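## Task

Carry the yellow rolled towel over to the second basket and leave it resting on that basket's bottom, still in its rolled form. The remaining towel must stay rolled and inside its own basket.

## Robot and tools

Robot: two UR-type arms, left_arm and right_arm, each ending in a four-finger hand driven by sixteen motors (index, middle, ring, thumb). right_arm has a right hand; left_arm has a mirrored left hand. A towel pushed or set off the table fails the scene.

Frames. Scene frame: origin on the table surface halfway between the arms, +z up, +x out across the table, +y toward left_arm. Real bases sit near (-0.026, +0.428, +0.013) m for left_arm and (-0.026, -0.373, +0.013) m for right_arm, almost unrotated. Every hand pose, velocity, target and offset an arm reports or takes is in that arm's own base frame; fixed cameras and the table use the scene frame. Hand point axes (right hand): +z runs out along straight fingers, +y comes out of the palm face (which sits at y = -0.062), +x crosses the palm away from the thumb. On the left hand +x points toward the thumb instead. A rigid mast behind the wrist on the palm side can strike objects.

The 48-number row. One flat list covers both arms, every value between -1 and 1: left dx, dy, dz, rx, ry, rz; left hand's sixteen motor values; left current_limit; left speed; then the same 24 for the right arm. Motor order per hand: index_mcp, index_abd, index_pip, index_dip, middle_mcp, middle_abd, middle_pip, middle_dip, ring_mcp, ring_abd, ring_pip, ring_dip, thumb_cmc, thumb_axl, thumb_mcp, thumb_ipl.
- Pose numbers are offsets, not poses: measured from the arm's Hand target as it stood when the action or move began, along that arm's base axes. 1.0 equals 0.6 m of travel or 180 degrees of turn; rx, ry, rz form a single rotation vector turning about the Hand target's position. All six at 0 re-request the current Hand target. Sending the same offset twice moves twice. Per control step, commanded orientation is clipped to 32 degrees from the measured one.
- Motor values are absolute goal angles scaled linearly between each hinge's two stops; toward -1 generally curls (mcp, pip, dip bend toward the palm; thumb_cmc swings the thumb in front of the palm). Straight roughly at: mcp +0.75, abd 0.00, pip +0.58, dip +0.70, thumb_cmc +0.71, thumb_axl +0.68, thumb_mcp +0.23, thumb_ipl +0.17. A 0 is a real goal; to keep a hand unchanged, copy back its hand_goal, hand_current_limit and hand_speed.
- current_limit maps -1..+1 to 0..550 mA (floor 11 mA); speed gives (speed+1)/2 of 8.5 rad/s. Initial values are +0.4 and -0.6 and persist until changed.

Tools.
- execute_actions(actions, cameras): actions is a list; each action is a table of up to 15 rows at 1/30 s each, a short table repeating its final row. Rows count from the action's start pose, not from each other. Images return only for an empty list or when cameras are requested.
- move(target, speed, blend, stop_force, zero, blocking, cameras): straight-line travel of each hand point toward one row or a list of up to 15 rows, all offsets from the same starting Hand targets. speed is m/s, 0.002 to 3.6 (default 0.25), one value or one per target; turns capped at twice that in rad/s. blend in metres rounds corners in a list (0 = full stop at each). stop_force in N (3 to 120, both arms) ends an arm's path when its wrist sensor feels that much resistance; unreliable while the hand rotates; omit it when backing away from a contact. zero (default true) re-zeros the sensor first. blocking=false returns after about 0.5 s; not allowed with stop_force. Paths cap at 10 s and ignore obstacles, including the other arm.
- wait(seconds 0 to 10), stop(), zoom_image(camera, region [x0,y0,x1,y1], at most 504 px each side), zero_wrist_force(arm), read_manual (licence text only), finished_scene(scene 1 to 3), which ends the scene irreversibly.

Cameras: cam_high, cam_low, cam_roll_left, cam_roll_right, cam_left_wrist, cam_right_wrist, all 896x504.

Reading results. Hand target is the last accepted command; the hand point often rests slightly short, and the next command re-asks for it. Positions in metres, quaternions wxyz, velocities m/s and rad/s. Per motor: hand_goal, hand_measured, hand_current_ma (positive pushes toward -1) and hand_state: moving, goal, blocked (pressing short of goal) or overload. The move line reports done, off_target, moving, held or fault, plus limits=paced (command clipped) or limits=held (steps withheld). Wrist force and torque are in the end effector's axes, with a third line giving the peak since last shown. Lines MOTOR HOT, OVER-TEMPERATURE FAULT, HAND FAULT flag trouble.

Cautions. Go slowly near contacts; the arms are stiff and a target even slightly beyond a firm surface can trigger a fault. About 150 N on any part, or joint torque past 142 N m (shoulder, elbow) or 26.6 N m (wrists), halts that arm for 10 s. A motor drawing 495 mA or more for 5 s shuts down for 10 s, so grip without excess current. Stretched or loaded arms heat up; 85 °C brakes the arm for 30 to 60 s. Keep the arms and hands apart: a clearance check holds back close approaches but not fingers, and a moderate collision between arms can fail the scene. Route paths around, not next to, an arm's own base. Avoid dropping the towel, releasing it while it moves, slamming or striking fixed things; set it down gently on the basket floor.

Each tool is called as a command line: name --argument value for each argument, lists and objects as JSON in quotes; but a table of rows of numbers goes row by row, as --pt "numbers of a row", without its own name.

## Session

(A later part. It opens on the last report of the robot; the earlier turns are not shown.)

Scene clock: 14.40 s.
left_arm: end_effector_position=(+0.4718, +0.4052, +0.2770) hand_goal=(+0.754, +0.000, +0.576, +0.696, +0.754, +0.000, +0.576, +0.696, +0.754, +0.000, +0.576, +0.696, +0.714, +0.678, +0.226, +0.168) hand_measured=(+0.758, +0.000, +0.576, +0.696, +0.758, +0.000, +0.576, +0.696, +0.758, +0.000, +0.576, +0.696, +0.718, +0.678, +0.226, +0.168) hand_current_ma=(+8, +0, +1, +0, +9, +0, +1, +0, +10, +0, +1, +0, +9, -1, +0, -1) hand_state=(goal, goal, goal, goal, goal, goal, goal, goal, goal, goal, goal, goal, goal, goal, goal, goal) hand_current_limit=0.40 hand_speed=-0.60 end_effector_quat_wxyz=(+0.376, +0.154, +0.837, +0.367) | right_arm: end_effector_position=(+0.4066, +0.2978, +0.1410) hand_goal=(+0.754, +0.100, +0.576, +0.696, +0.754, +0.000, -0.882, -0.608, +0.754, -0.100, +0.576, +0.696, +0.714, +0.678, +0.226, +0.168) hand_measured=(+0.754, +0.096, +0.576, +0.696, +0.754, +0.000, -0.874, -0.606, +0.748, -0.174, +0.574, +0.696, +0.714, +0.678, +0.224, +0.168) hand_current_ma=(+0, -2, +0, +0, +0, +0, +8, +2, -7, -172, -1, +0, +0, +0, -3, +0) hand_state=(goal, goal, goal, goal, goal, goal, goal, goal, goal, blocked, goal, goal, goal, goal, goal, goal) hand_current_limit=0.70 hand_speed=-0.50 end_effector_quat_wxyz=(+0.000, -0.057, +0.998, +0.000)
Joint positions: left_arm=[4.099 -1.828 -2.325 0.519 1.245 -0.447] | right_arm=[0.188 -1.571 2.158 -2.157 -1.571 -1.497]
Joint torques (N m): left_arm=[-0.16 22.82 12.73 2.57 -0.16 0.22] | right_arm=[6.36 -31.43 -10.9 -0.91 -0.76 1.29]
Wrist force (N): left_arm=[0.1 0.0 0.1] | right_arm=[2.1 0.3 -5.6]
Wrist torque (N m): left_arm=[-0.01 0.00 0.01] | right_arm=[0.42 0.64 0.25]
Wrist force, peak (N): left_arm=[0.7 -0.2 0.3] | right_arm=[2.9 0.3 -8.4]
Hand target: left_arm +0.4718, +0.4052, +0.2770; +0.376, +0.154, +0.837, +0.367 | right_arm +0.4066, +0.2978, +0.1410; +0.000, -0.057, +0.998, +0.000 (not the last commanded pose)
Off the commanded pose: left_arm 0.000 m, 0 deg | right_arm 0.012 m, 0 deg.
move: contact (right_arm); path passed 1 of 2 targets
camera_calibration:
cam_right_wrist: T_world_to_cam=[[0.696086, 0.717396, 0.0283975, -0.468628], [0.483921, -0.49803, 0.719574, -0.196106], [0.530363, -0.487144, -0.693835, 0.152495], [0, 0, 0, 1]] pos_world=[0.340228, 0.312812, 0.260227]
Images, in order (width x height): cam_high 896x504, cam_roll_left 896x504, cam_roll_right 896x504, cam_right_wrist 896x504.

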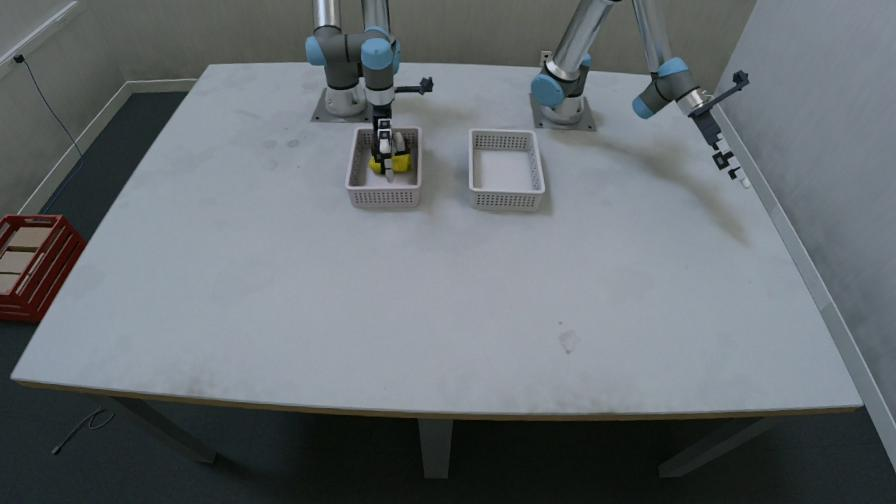

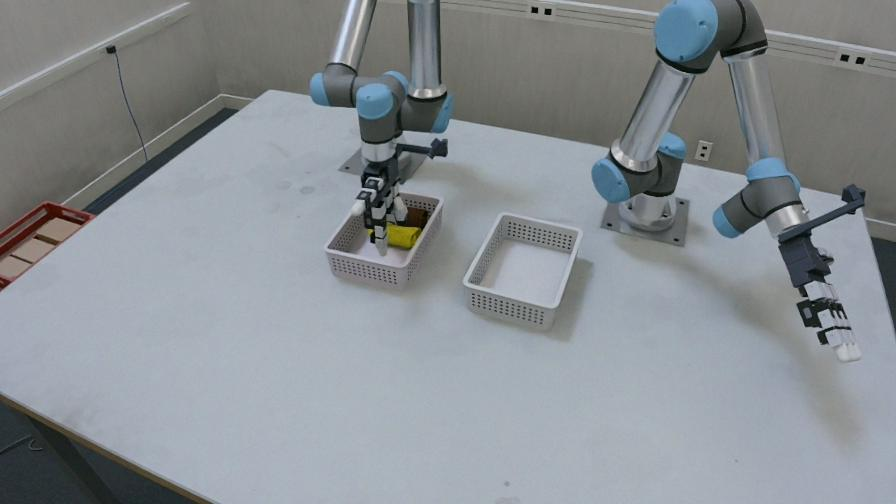

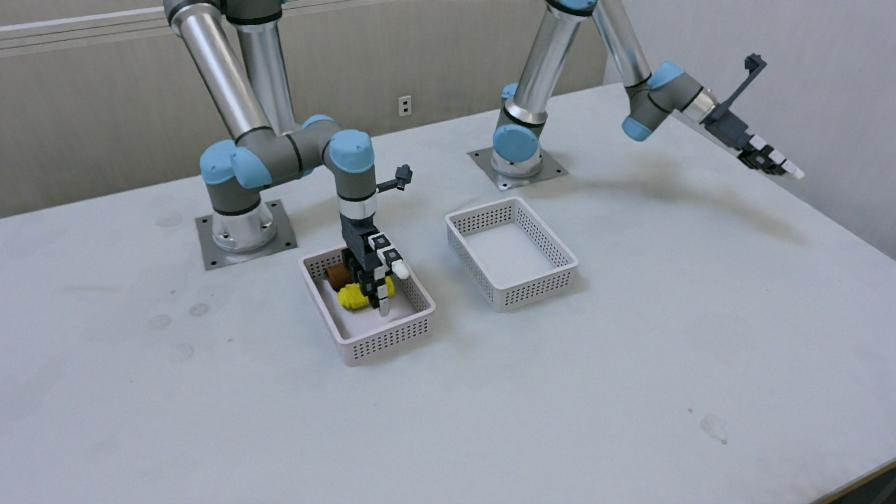

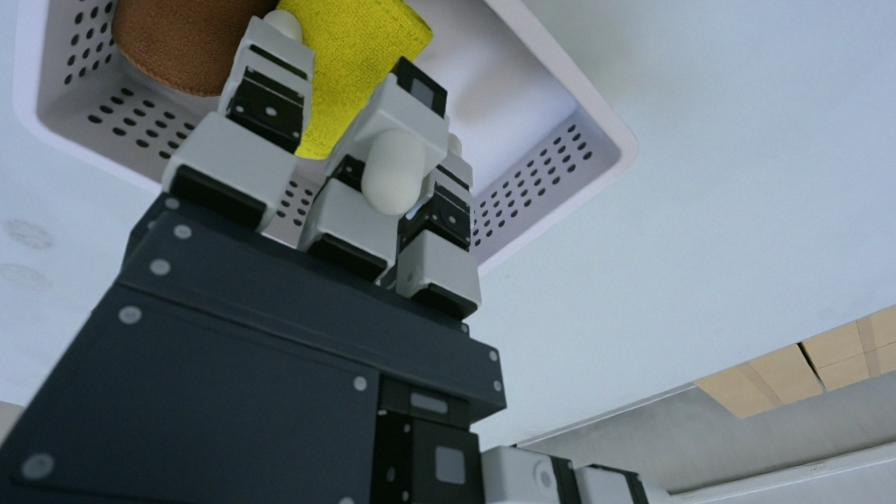

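move --pt "0 0 0 0 0 0 0.754 0 0.576 0.696 0.754 0 0.576 0.696 0.754 0 0.576 0.696 0.714 0.678 0.226 0.168 0.4 -0.6 0.035 0 0 0 0 0 0.754 0.1 0.576 0.696 0.754 0 -0.882 -0.608 0.754 -0.1 0.576 0.696 0.714 0.678 0.226 0.168 0.7 -0.5" --pt "0 0 0 0 0 0 0.754 0 0.576 0.696 0.754 0 0.576 0.696 0.754 0 0.576 0.696 0.714 0.678 0.226 0.168 0.4 -0.6 0.045 0 -0.015 0 0 0 0.754 0.1 0.576 0.696 0.754 0 -0.882 -0.608 0.754 -0.1 0.576 0.696 0.714 0.678 0.226 0.168 0.7 -0.5" --speed '[0.04, 0.03]' --stop_force 10 --cameras '["cam_high","cam_roll_left","cam_roll_right","cam_right_wrist"]'

zoom_image --camera "cam_right_wrist" --region '[200, 0, 520, 200]'

zoom_image --camera "cam_roll_left" --region '[340, 180, 460, 280]'

zoom_image --camera "cam_roll_right" --region '[290, 220, 430, 340]'

Scene clock: 16.97 s.
left_arm: end_effector_position=(+0.4718, +0.4052, +0.2770) hand_goal=(+0.754, +0.000, +0.576, +0.696, +0.754, +0.000, +0.576, +0.696, +0.754, +0.000, +0.576, +0.696, +0.714, +0.678, +0.226, +0.168) hand_measured=(+0.758, +0.000, +0.576, +0.696, +0.758, +0.000, +0.576, +0.696, +0.758, +0.000, +0.576, +0.696, +0.718, +0.678, +0.226, +0.168) hand_current_ma=(+8, +0, +1, +0, +9, +0, +1, +0, +10, +0, +1, +0, +9, -1, +0, -1) hand_state=(goal, goal, goal, goal, goal, goal, goal, goal, goal, goal, goal, goal, goal, goal, goal, goal) hand_current_limit=0.40 hand_speed=-0.60 end_effector_quat_wxyz=(+0.376, +0.154, +0.837, +0.367) | right_arm: end_effector_position=(+0.4336, +0.2978, +0.1320) hand_goal=(+0.754, +0.100, +0.576, +0.696, +0.754, +0.000, -0.882, -0.608, +0.754, -0.100, +0.576, +0.696, +0.714, +0.678, +0.226, +0.168) hand_measured=(+0.754, +0.096, +0.576, +0.696, +0.754, +0.000, -0.874, -0.606, +0.740, -0.214, +0.572, +0.694, +0.714, +0.678, +0.224, +0.168) hand_current_ma=(+0, -2, +0, +0, +0, +0, +8, +2, -20, -310, -5, -1, +0, +0, -3, +0) hand_state=(goal, goal, goal, goal, goal, goal, goal, goal, goal, blocked, goal, goal, goal, goal, goal, goal) hand_current_limit=0.70 hand_speed=-0.50 end_effector_quat_wxyz=(+0.000, -0.057, +0.998, +0.000)
Joint positions: left_arm=[4.099 -1.828 -2.325 0.519 1.245 -0.447] | right_arm=[0.177 -1.5 2.11 -2.182 -1.571 -1.508]
Joint torques (N m): left_arm=[0.33 23.39 12.06 2.68 -0.24 0.28] | right_arm=[-7.4 -8.12 -26.51 -4.24 -0.14 -1.93]
Wrist force (N): left_arm=[0.2 -0.1 0.1] | right_arm=[4.1 0.4 -15.6]
Wrist torque (N m): left_arm=[-0.02 -0.02 0.01] | right_arm=[1.18 1.54 0.40]
Wrist force, peak (N): left_arm=[0.4 -0.1 0.4] | right_arm=[4.0 0.1 -15.9]
Hand target: left_arm +0.4718, +0.4052, +0.2770; +0.376, +0.154, +0.837, +0.367 | right_arm +0.4336, +0.2978, +0.1320; +0.000, -0.057, +0.998, +0.000
Off the commanded pose: left_arm 0.000 m, 0 deg | right_arm 0.000 m, 0 deg.
move: done
camera_calibration:
cam_right_wrist: T_world_to_cam=[[0.696086, 0.717396, 0.0283975, -0.487167], [0.483921, -0.49803, 0.719574, -0.202696], [0.530363, -0.487144, -0.693835, 0.131931], [0, 0, 0, 1]] pos_world=[0.367228, 0.312812, 0.251227]
Images, in order (width x height): cam_high 896x504, cam_roll_left 896x504, cam_roll_right 896x504, cam_right_wrist 896x504.

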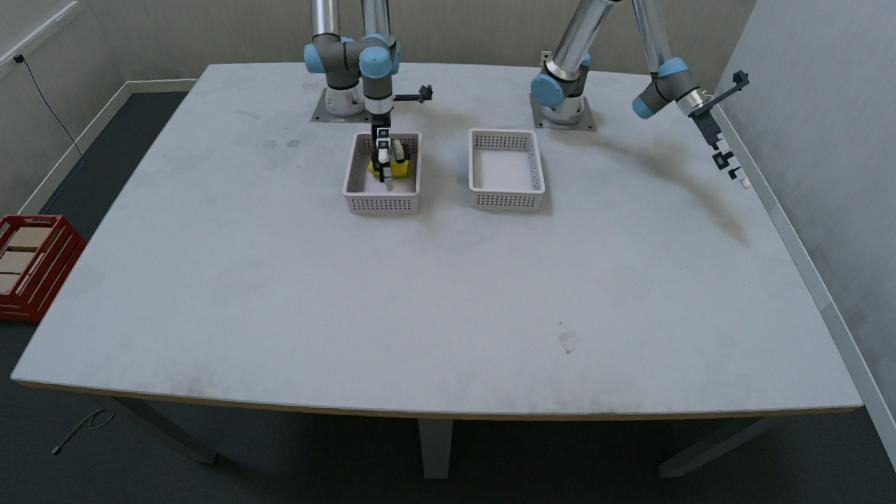

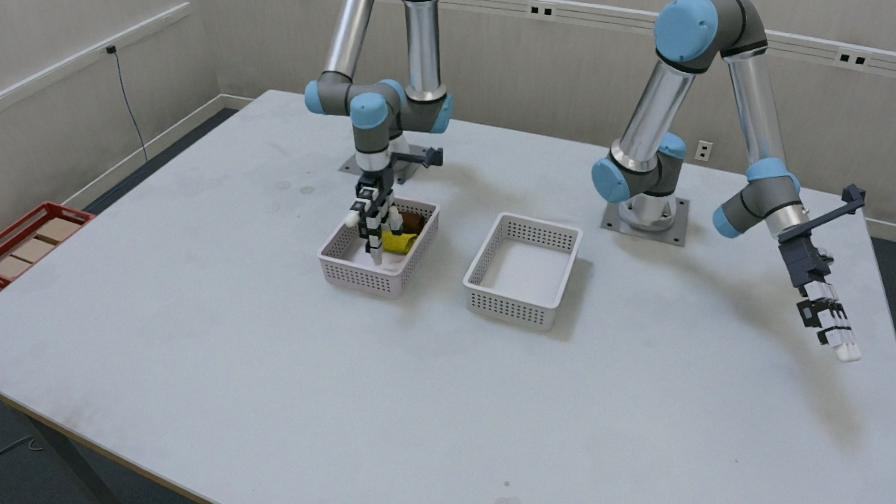

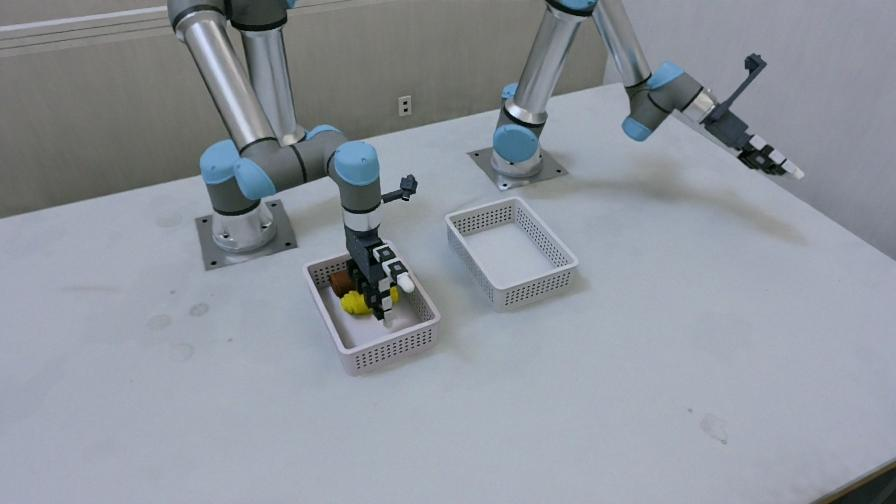

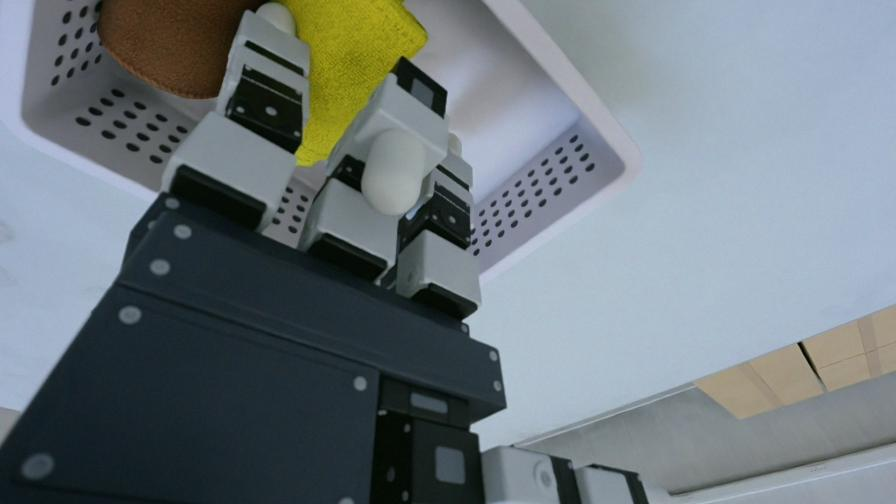

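Scaled by 1.575 from the camera's 896x504 image, which has a finer 1280x720 frame.

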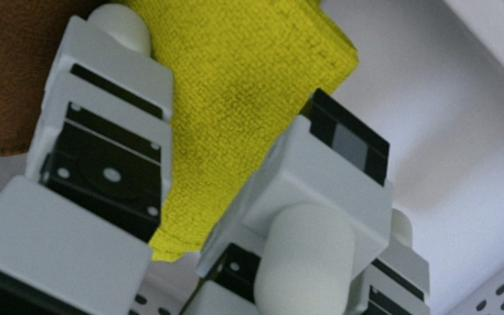

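Scaled by 4.200 from the camera's 896x504 image, which has a finer 1280x720 frame.

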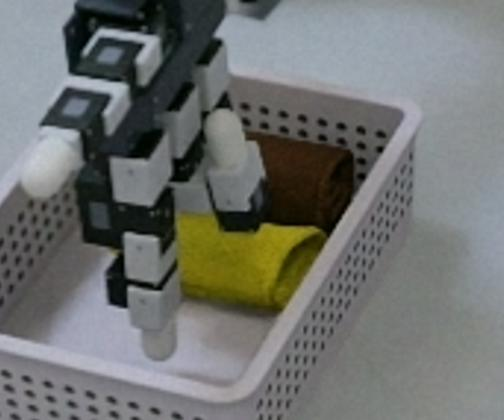

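Scaled by 3.600 from the camera's 896x504 image, which has a finer 1280x720 frame.

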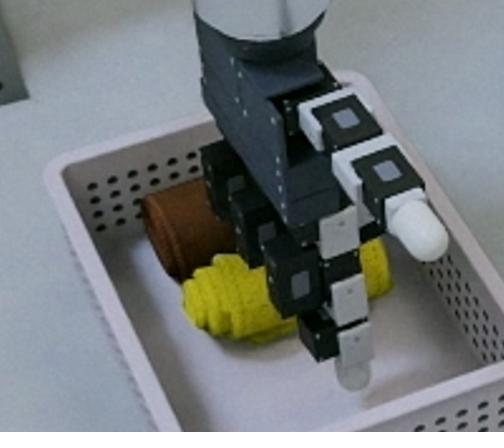

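move --pt "0 0 0 0 0 0 0.754 0 0.576 0.696 0.754 0 0.576 0.696 0.754 0 0.576 0.696 0.714 0.678 0.226 0.168 0.4 -0.6 0 0 0.012 0 0 0 0.754 0.1 0.576 0.696 0.754 0 -0.882 -0.608 0.754 -0.1 0.576 0.696 0.714 0.678 0.226 0.168 0.7 -0.5" --speed '[0.04]' --cameras '["cam_roll_left","cam_roll_right"]'

zoom_image --camera "cam_roll_left" --region '[340, 180, 460, 280]'

zoom_image --camera "cam_roll_right" --region '[290, 220, 430, 340]'

Scene clock: 18.37 s.
left_arm: end_effector_position=(+0.4718, +0.4052, +0.2770) hand_goal=(+0.754, +0.000, +0.576, +0.696, +0.754, +0.000, +0.576, +0.696, +0.754, +0.000, +0.576, +0.696, +0.714, +0.678, +0.226, +0.168) hand_measured=(+0.758, +0.000, +0.576, +0.696, +0.758, +0.000, +0.576, +0.696, +0.758, +0.000, +0.576, +0.696, +0.718, +0.678, +0.226, +0.168) hand_current_ma=(+8, +0, +1, +0, +9, +0, +1, +0, +10, +0, +1, +0, +9, -1, +0, -1) hand_state=(goal, goal, goal, goal, goal, goal, goal, goal, goal, goal, goal, goal, goal, goal, goal, goal) hand_current_limit=0.40 hand_speed=-0.60 end_effector_quat_wxyz=(+0.376, +0.154, +0.837, +0.367) | right_arm: end_effector_position=(+0.4336, +0.2978, +0.1391) hand_goal=(+0.754, +0.100, +0.576, +0.696, +0.754, +0.000, -0.882, -0.608, +0.754, -0.100, +0.576, +0.696, +0.714, +0.678, +0.226, +0.168) hand_measured=(+0.754, +0.096, +0.576, +0.696, +0.754, +0.000, -0.874, -0.606, +0.740, -0.194, +0.570, +0.694, +0.714, +0.678, +0.224, +0.168) hand_current_ma=(+0, -2, +0, +0, +0, +0, +8, +2, -20, -238, -5, -1, +0, +0, -3, +0) hand_state=(goal, goal, goal, goal, goal, goal, goal, goal, goal, blocked, goal, goal, goal, goal, goal, goal) hand_current_limit=0.70 hand_speed=-0.50 end_effector_quat_wxyz=(+0.000, -0.057, +0.998, +0.000)
Joint positions: left_arm=[4.099 -1.828 -2.325 0.519 1.245 -0.447] | right_arm=[0.177 -1.511 2.1 -2.161 -1.571 -1.508]
Joint torques (N m): left_arm=[-0.18 23.45 13.32 2.59 -0.24 0.25] | right_arm=[-6.38 -34.91 -29.9 -1.13 0.9 -1.75]
Wrist force (N): left_arm=[0.0 0.1 0.2] | right_arm=[2.4 0.0 -3.0]
Wrist torque (N m): left_arm=[0.00 0.01 0.00] | right_arm=[0.22 0.36 0.27]
Wrist force, peak (N): left_arm=[0.5 0.1 0.2] | right_arm=[4.3 0.1 -15.7]
Hand target: left_arm +0.4718, +0.4052, +0.2770; +0.376, +0.154, +0.837, +0.367 | right_arm +0.4336, +0.2978, +0.1392; +0.000, -0.057, +0.998, +0.000
Off the commanded pose: left_arm 0.000 m, 0 deg | right_arm 0.000 m, 0 deg.
move: done
Images, in order (width x height): cam_roll_left 896x504, cam_roll_right 896x504.

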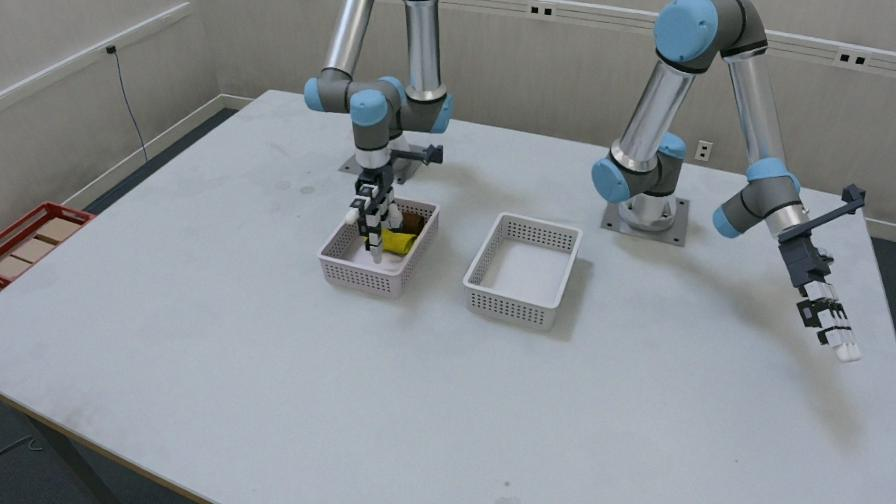

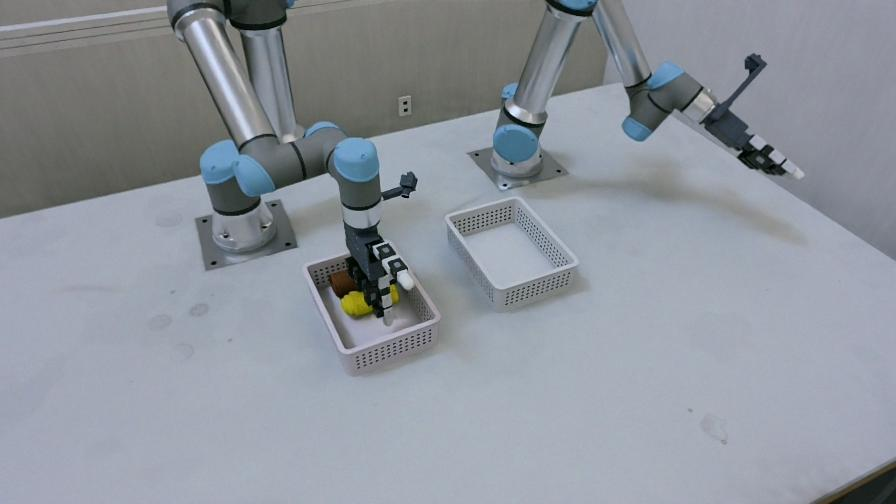

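Scaled by 4.200 from the camera's 896x504 image, which has a finer 1280x720 frame.

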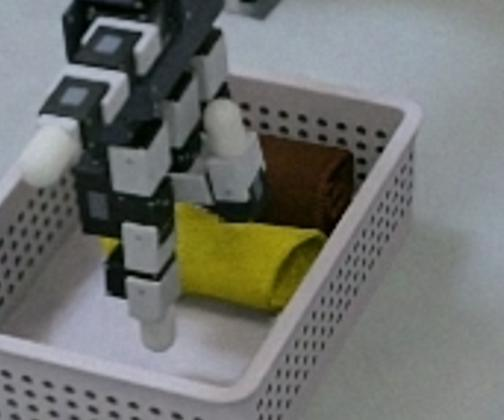

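Scaled by 3.600 from the camera's 896x504 image, which has a finer 1280x720 frame.

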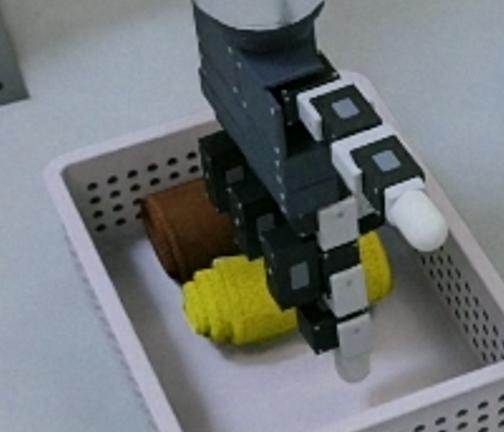

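move --pt "0 0 0 0 0 0 0.754 0 0.576 0.696 0.754 0 0.576 0.696 0.754 0 0.576 0.696 0.714 0.678 0.226 0.168 0.4 -0.6 0.03 0.001 0.004 0 0 0 0.754 0.1 0.576 0.696 0.754 0 -0.882 -0.608 0.754 -0.1 0.576 0.696 0.714 0.678 0.226 0.168 0.7 -0.5" --speed '[0.06]' --cameras '["cam_roll_left","cam_roll_right","cam_right_wrist"]'

zoom_image --camera "cam_roll_left" --region '[320, 180, 460, 300]'

zoom_image --camera "cam_roll_right" --region '[290, 220, 460, 380]'

Scene clock: 19.73 s.
left_arm: end_effector_position=(+0.4718, +0.4052, +0.2770) hand_goal=(+0.754, +0.000, +0.576, +0.696, +0.754, +0.000, +0.576, +0.696, +0.754, +0.000, +0.576, +0.696, +0.714, +0.678, +0.226, +0.168) hand_measured=(+0.758, +0.000, +0.576, +0.696, +0.758, +0.000, +0.576, +0.696, +0.758, +0.000, +0.576, +0.696, +0.718, +0.678, +0.226, +0.168) hand_current_ma=(+8, +0, +1, +0, +9, +0, +1, +0, +10, +0, +1, +0, +9, -1, +0, -1) hand_state=(goal, goal, goal, goal, goal, goal, goal, goal, goal, goal, goal, goal, goal, goal, goal, goal) hand_current_limit=0.40 hand_speed=-0.60 end_effector_quat_wxyz=(+0.376, +0.154, +0.837, +0.367) | right_arm: end_effector_position=(+0.4515, +0.2984, +0.1416) hand_goal=(+0.754, +0.100, +0.576, +0.696, +0.754, +0.000, -0.882, -0.608, +0.754, -0.100, +0.576, +0.696, +0.714, +0.678, +0.226, +0.168) hand_measured=(+0.754, +0.096, +0.576, +0.696, +0.754, +0.000, -0.874, -0.606, +0.742, -0.146, +0.570, +0.694, +0.714, +0.678, +0.224, +0.168) hand_current_ma=(+0, -2, +0, +0, +0, +0, +8, +2, -18, -89, -5, -1, +0, +0, -3, +0) hand_state=(goal, goal, goal, goal, goal, goal, goal, goal, goal, blocked, goal, goal, goal, goal, goal, goal) hand_current_limit=0.70 hand_speed=-0.50 end_effector_quat_wxyz=(+0.000, -0.057, +0.998, +0.000)
Joint positions: left_arm=[4.099 -1.828 -2.325 0.519 1.245 -0.447] | right_arm=[0.172 -1.476 2.055 -2.15 -1.571 -1.513]
Joint torques (N m): left_arm=[0.8 22.71 13.18 2.59 -0.29 0.35] | right_arm=[-7.35 -14.91 -31.02 -0.76 2.55 -1.9]
Wrist force (N): left_arm=[-0.1 0.0 0.2] | right_arm=[1.7 0.1 -1.4]
Wrist torque (N m): left_arm=[-0.02 0.01 -0.01] | right_arm=[0.07 0.13 0.19]
Wrist force, peak (N): left_arm=[0.5 0.0 0.2] | right_arm=[2.6 0.0 -3.3]
Hand target: left_arm +0.4718, +0.4052, +0.2770; +0.376, +0.154, +0.837, +0.367 | right_arm +0.4516, +0.2984, +0.1416; +0.000, -0.057, +0.998, +0.000
Off the commanded pose: left_arm 0.000 m, 0 deg | right_arm 0.000 m, 0 deg.
move: done
camera_calibration:
cam_right_wrist: T_world_to_cam=[[0.696086, 0.717396, 0.0283975, -0.500327], [0.483921, -0.49803, 0.719574, -0.217895], [0.530363, -0.487144, -0.693835, 0.129321], [0, 0, 0, 1]] pos_world=[0.385128, 0.313412, 0.260727]
Images, in order (width x height): cam_roll_left 896x504, cam_roll_right 896x504, cam_right_wrist 896x504.

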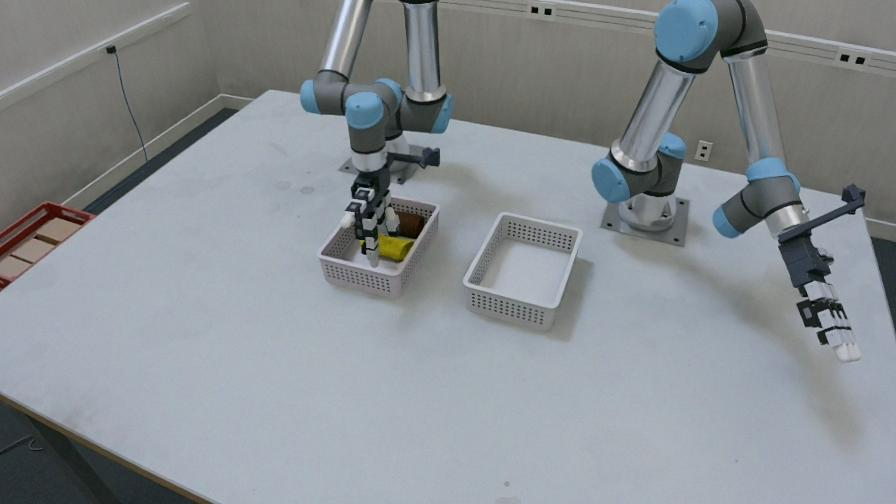

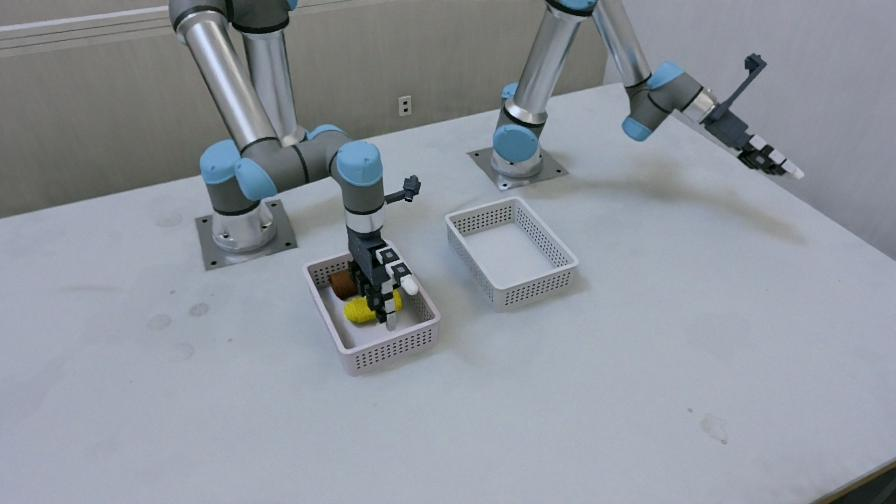

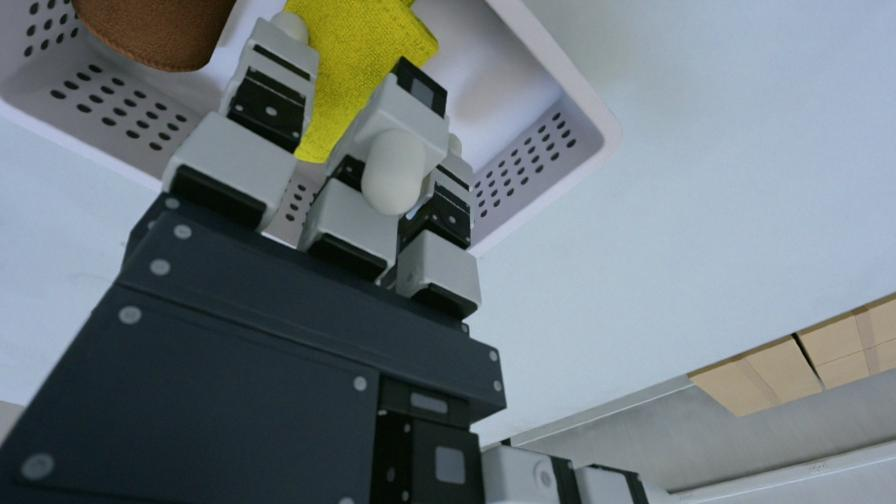

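Scaled by 3.600 from the camera's 896x504 image, which has a finer 1280x720 frame.

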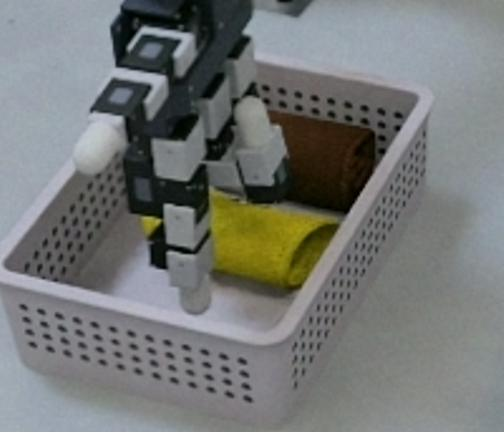

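Scaled by 2.965 from the camera's 896x504 image, which has a finer 1280x720 frame.

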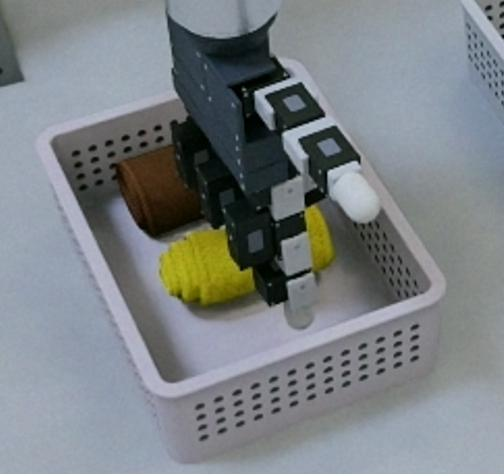

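move --pt "0 0 0 0 0 0 0.754 0 0.576 0.696 0.754 0 0.576 0.696 0.754 0 0.576 0.696 0.714 0.678 0.226 0.168 0.4 -0.6 0.0167 0.0004 -0.0167 0 0 0 0.754 0.1 0.576 0.696 0.754 0 -0.882 -0.608 0.754 -0.1 0.576 0.696 0.714 0.678 0.226 0.168 0.7 -0.8" --speed '[0.05]'

move --pt "0 0 0 0 0 0 0.754 0 0.576 0.696 0.754 0 0.576 0.696 0.754 0 0.576 0.696 0.714 0.678 0.226 0.168 0.4 -0.6 0 0 0 0 0 0 0.754 -0.15 0.576 0.696 0.754 0 -0.882 -0.608 0.754 0.15 0.576 0.696 0.714 0.678 0.226 0.168 0.4 -0.85" --cameras '["cam_high","cam_roll_left","cam_roll_right","cam_right_wrist"]'

zoom_image --camera "cam_roll_left" --region '[320, 180, 460, 300]'

zoom_image --camera "cam_roll_right" --region '[290, 220, 460, 380]'

zoom_image --camera "cam_right_wrist" --region '[200, 0, 520, 200]'

Scene clock: 21.30 s.
left_arm: end_effector_position=(+0.4718, +0.4052, +0.2770) hand_goal=(+0.754, +0.000, +0.576, +0.696, +0.754, +0.000, +0.576, +0.696, +0.754, +0.000, +0.576, +0.696, +0.714, +0.678, +0.226, +0.168) hand_measured=(+0.758, +0.000, +0.576, +0.696, +0.758, +0.000, +0.576, +0.696, +0.758, +0.000, +0.576, +0.696, +0.718, +0.678, +0.226, +0.168) hand_current_ma=(+8, +0, +1, +0, +9, +0, +1, +0, +10, +0, +1, +0, +9, -1, +0, -1) hand_state=(goal, goal, goal, goal, goal, goal, goal, goal, goal, goal, goal, goal, goal, goal, goal, goal) hand_current_limit=0.40 hand_speed=-0.60 end_effector_quat_wxyz=(+0.376, +0.154, +0.837, +0.367) | right_arm: end_effector_position=(+0.4616, +0.2986, +0.1317) hand_goal=(+0.754, +0.100, +0.576, +0.696, +0.754, +0.000, -0.882, -0.608, +0.754, -0.100, +0.576, +0.696, +0.714, +0.678, +0.226, +0.168) hand_measured=(+0.754, +0.096, +0.576, +0.696, +0.754, +0.000, -0.874, -0.606, +0.740, -0.204, +0.570, +0.694, +0.714, +0.678, +0.224, +0.168) hand_current_ma=(+0, -2, +0, +0, +0, +0, +8, +2, -22, -272, -5, -1, +0, +0, -3, +0) hand_state=(goal, goal, goal, goal, goal, goal, goal, goal, goal, blocked, goal, goal, goal, goal, goal, goal) hand_current_limit=0.70 hand_speed=-0.80 end_effector_quat_wxyz=(+0.000, -0.057, +0.998, +0.000)
Joint positions: left_arm=[4.099 -1.828 -2.325 0.519 1.245 -0.447] | right_arm=[0.169 -1.441 2.044 -2.175 -1.571 -1.516]
Joint torques (N m): left_arm=[-0.27 23.63 12.91 2.78 -0.14 0.26] | right_arm=[-7.5 -11.15 -26.62 -4.36 1.99 -1.9]
Wrist force (N): left_arm=[0.4 0.1 0.1] | right_arm=[4.3 0.3 -13.4]
Wrist torque (N m): left_arm=[0.01 -0.05 0.03] | right_arm=[0.97 1.37 0.41]
Wrist force, peak (N): left_arm=[0.5 -0.2 0.2] | right_arm=[4.2 0.6 -13.6]
Hand target: left_arm +0.4718, +0.4052, +0.2770; +0.376, +0.154, +0.837, +0.367 | right_arm +0.4617, +0.2986, +0.1316; +0.000, -0.057, +0.998, +0.000
Off the commanded pose: left_arm 0.000 m, 0 deg | right_arm 0.000 m, 0 deg.
move: done

Scene clock: 21.97 s.
left_arm: end_effector_position=(+0.4718, +0.4052, +0.2770) hand_goal=(+0.754, +0.000, +0.576, +0.696, +0.754, +0.000, +0.576, +0.696, +0.754, +0.000, +0.576, +0.696, +0.714, +0.678, +0.226, +0.168) hand_measured=(+0.758, +0.000, +0.576, +0.696, +0.758, +0.000, +0.576, +0.696, +0.758, +0.000, +0.576, +0.696, +0.718, +0.678, +0.226, +0.168) hand_current_ma=(+8, +0, +1, +0, +9, +0, +1, +0, +10, +0, +1, +0, +9, -1, +0, -1) hand_state=(goal, goal, goal, goal, goal, goal, goal, goal, goal, goal, goal, goal, goal, goal, goal, goal) hand_current_limit=0.40 hand_speed=-0.60 end_effector_quat_wxyz=(+0.376, +0.154, +0.837, +0.367) | right_arm: end_effector_position=(+0.4617, +0.2986, +0.1316) hand_goal=(+0.754, -0.150, +0.576, +0.696, +0.754, +0.000, -0.882, -0.608, +0.754, +0.150, +0.576, +0.696, +0.714, +0.678, +0.226, +0.168) hand_measured=(+0.754, -0.146, +0.576, +0.696, +0.754, +0.000, -0.874, -0.606, +0.740, -0.204, +0.570, +0.694, +0.714, +0.678, +0.224, +0.168) hand_current_ma=(+0, +3, +0, +0, +0, +0, +8, +2, -22, -385, -5, -1, +0, +0, -3, +0) hand_state=(goal, goal, goal, goal, goal, goal, goal, goal, goal, blocked, goal, goal, goal, goal, goal, goal) hand_current_limit=0.40 hand_speed=-0.85 end_effector_quat_wxyz=(+0.000, -0.057, +0.998, +0.000)
Joint positions: left_arm=[4.099 -1.828 -2.325 0.519 1.245 -0.447] | right_arm=[0.169 -1.44 2.044 -2.175 -1.571 -1.516]
Joint torques (N m): left_arm=[1.37 23.22 13.16 2.7 -0.12 0.38] | right_arm=[-7.76 -11.2 -26.77 -4.33 1.79 -1.9]
Wrist force (N): left_arm=[0.1 -0.1 0.1] | right_arm=[4.5 0.5 -13.9]
Wrist torque (N m): left_arm=[-0.03 0.00 0.01] | right_arm=[1.03 1.40 0.43]
Wrist force, peak (N): left_arm=[0.4 -0.1 0.3] | right_arm=[4.4 0.6 -14.5]
Hand target: left_arm +0.4718, +0.4052, +0.2770; +0.376, +0.154, +0.837, +0.367 | right_arm +0.4617, +0.2986, +0.1316; +0.000, -0.057, +0.998, +0.000
Off the commanded pose: left_arm 0.000 m, 0 deg | right_arm 0.000 m, 0 deg.
move: done
camera_calibration:
cam_right_wrist: T_world_to_cam=[[0.696086, 0.717396, 0.0283975, -0.507287], [0.483921, -0.49803, 0.719574, -0.215536], [0.530363, -0.487144, -0.693835, 0.11707], [0, 0, 0, 1]] pos_world=[0.395328, 0.313612, 0.250727]
Images, in order (width x height): cam_high 896x504, cam_roll_left 896x504, cam_roll_right 896x504, cam_right_wrist 896x504.

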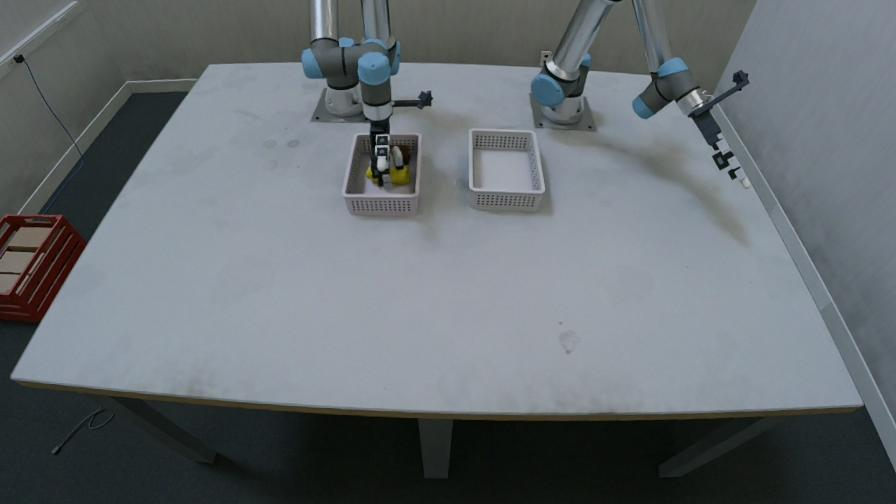

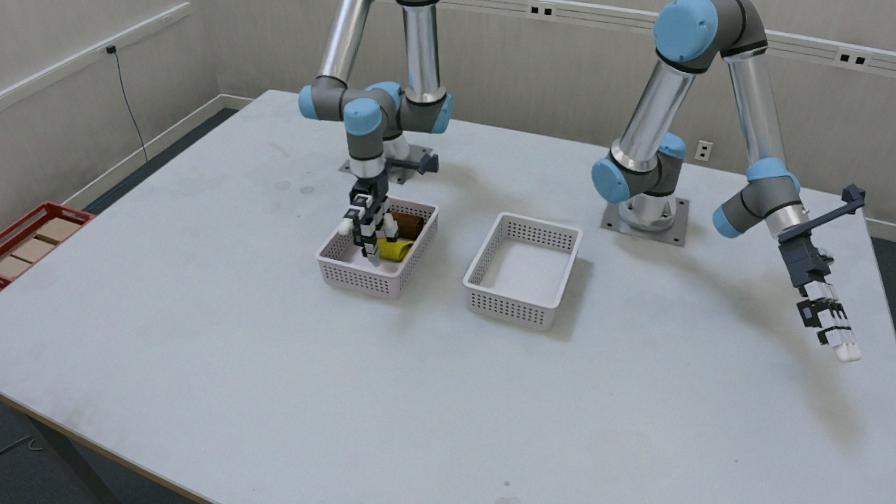

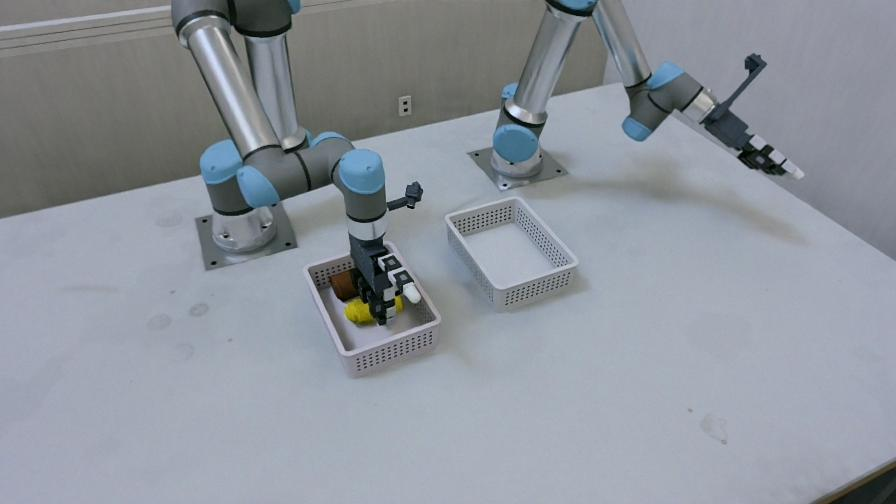

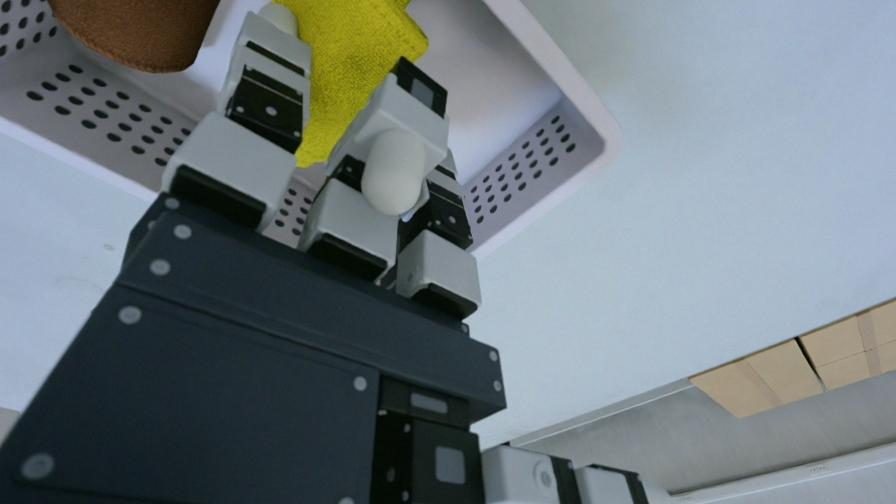

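Scaled by 3.600 from the camera's 896x504 image, which has a finer 1280x720 frame.

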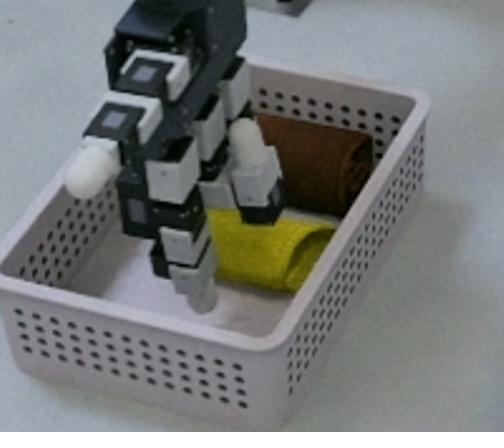

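Scaled by 2.965 from the camera's 896x504 image, which has a finer 1280x720 frame.

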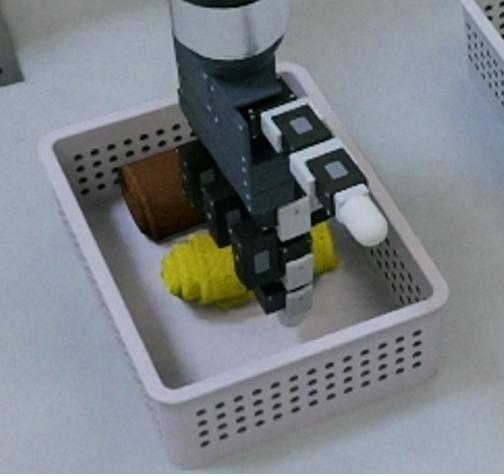

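Scaled by 1.575 from the camera's 896x504 image, which has a finer 1280x720 frame.

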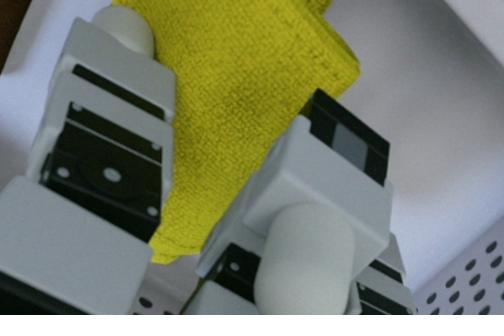

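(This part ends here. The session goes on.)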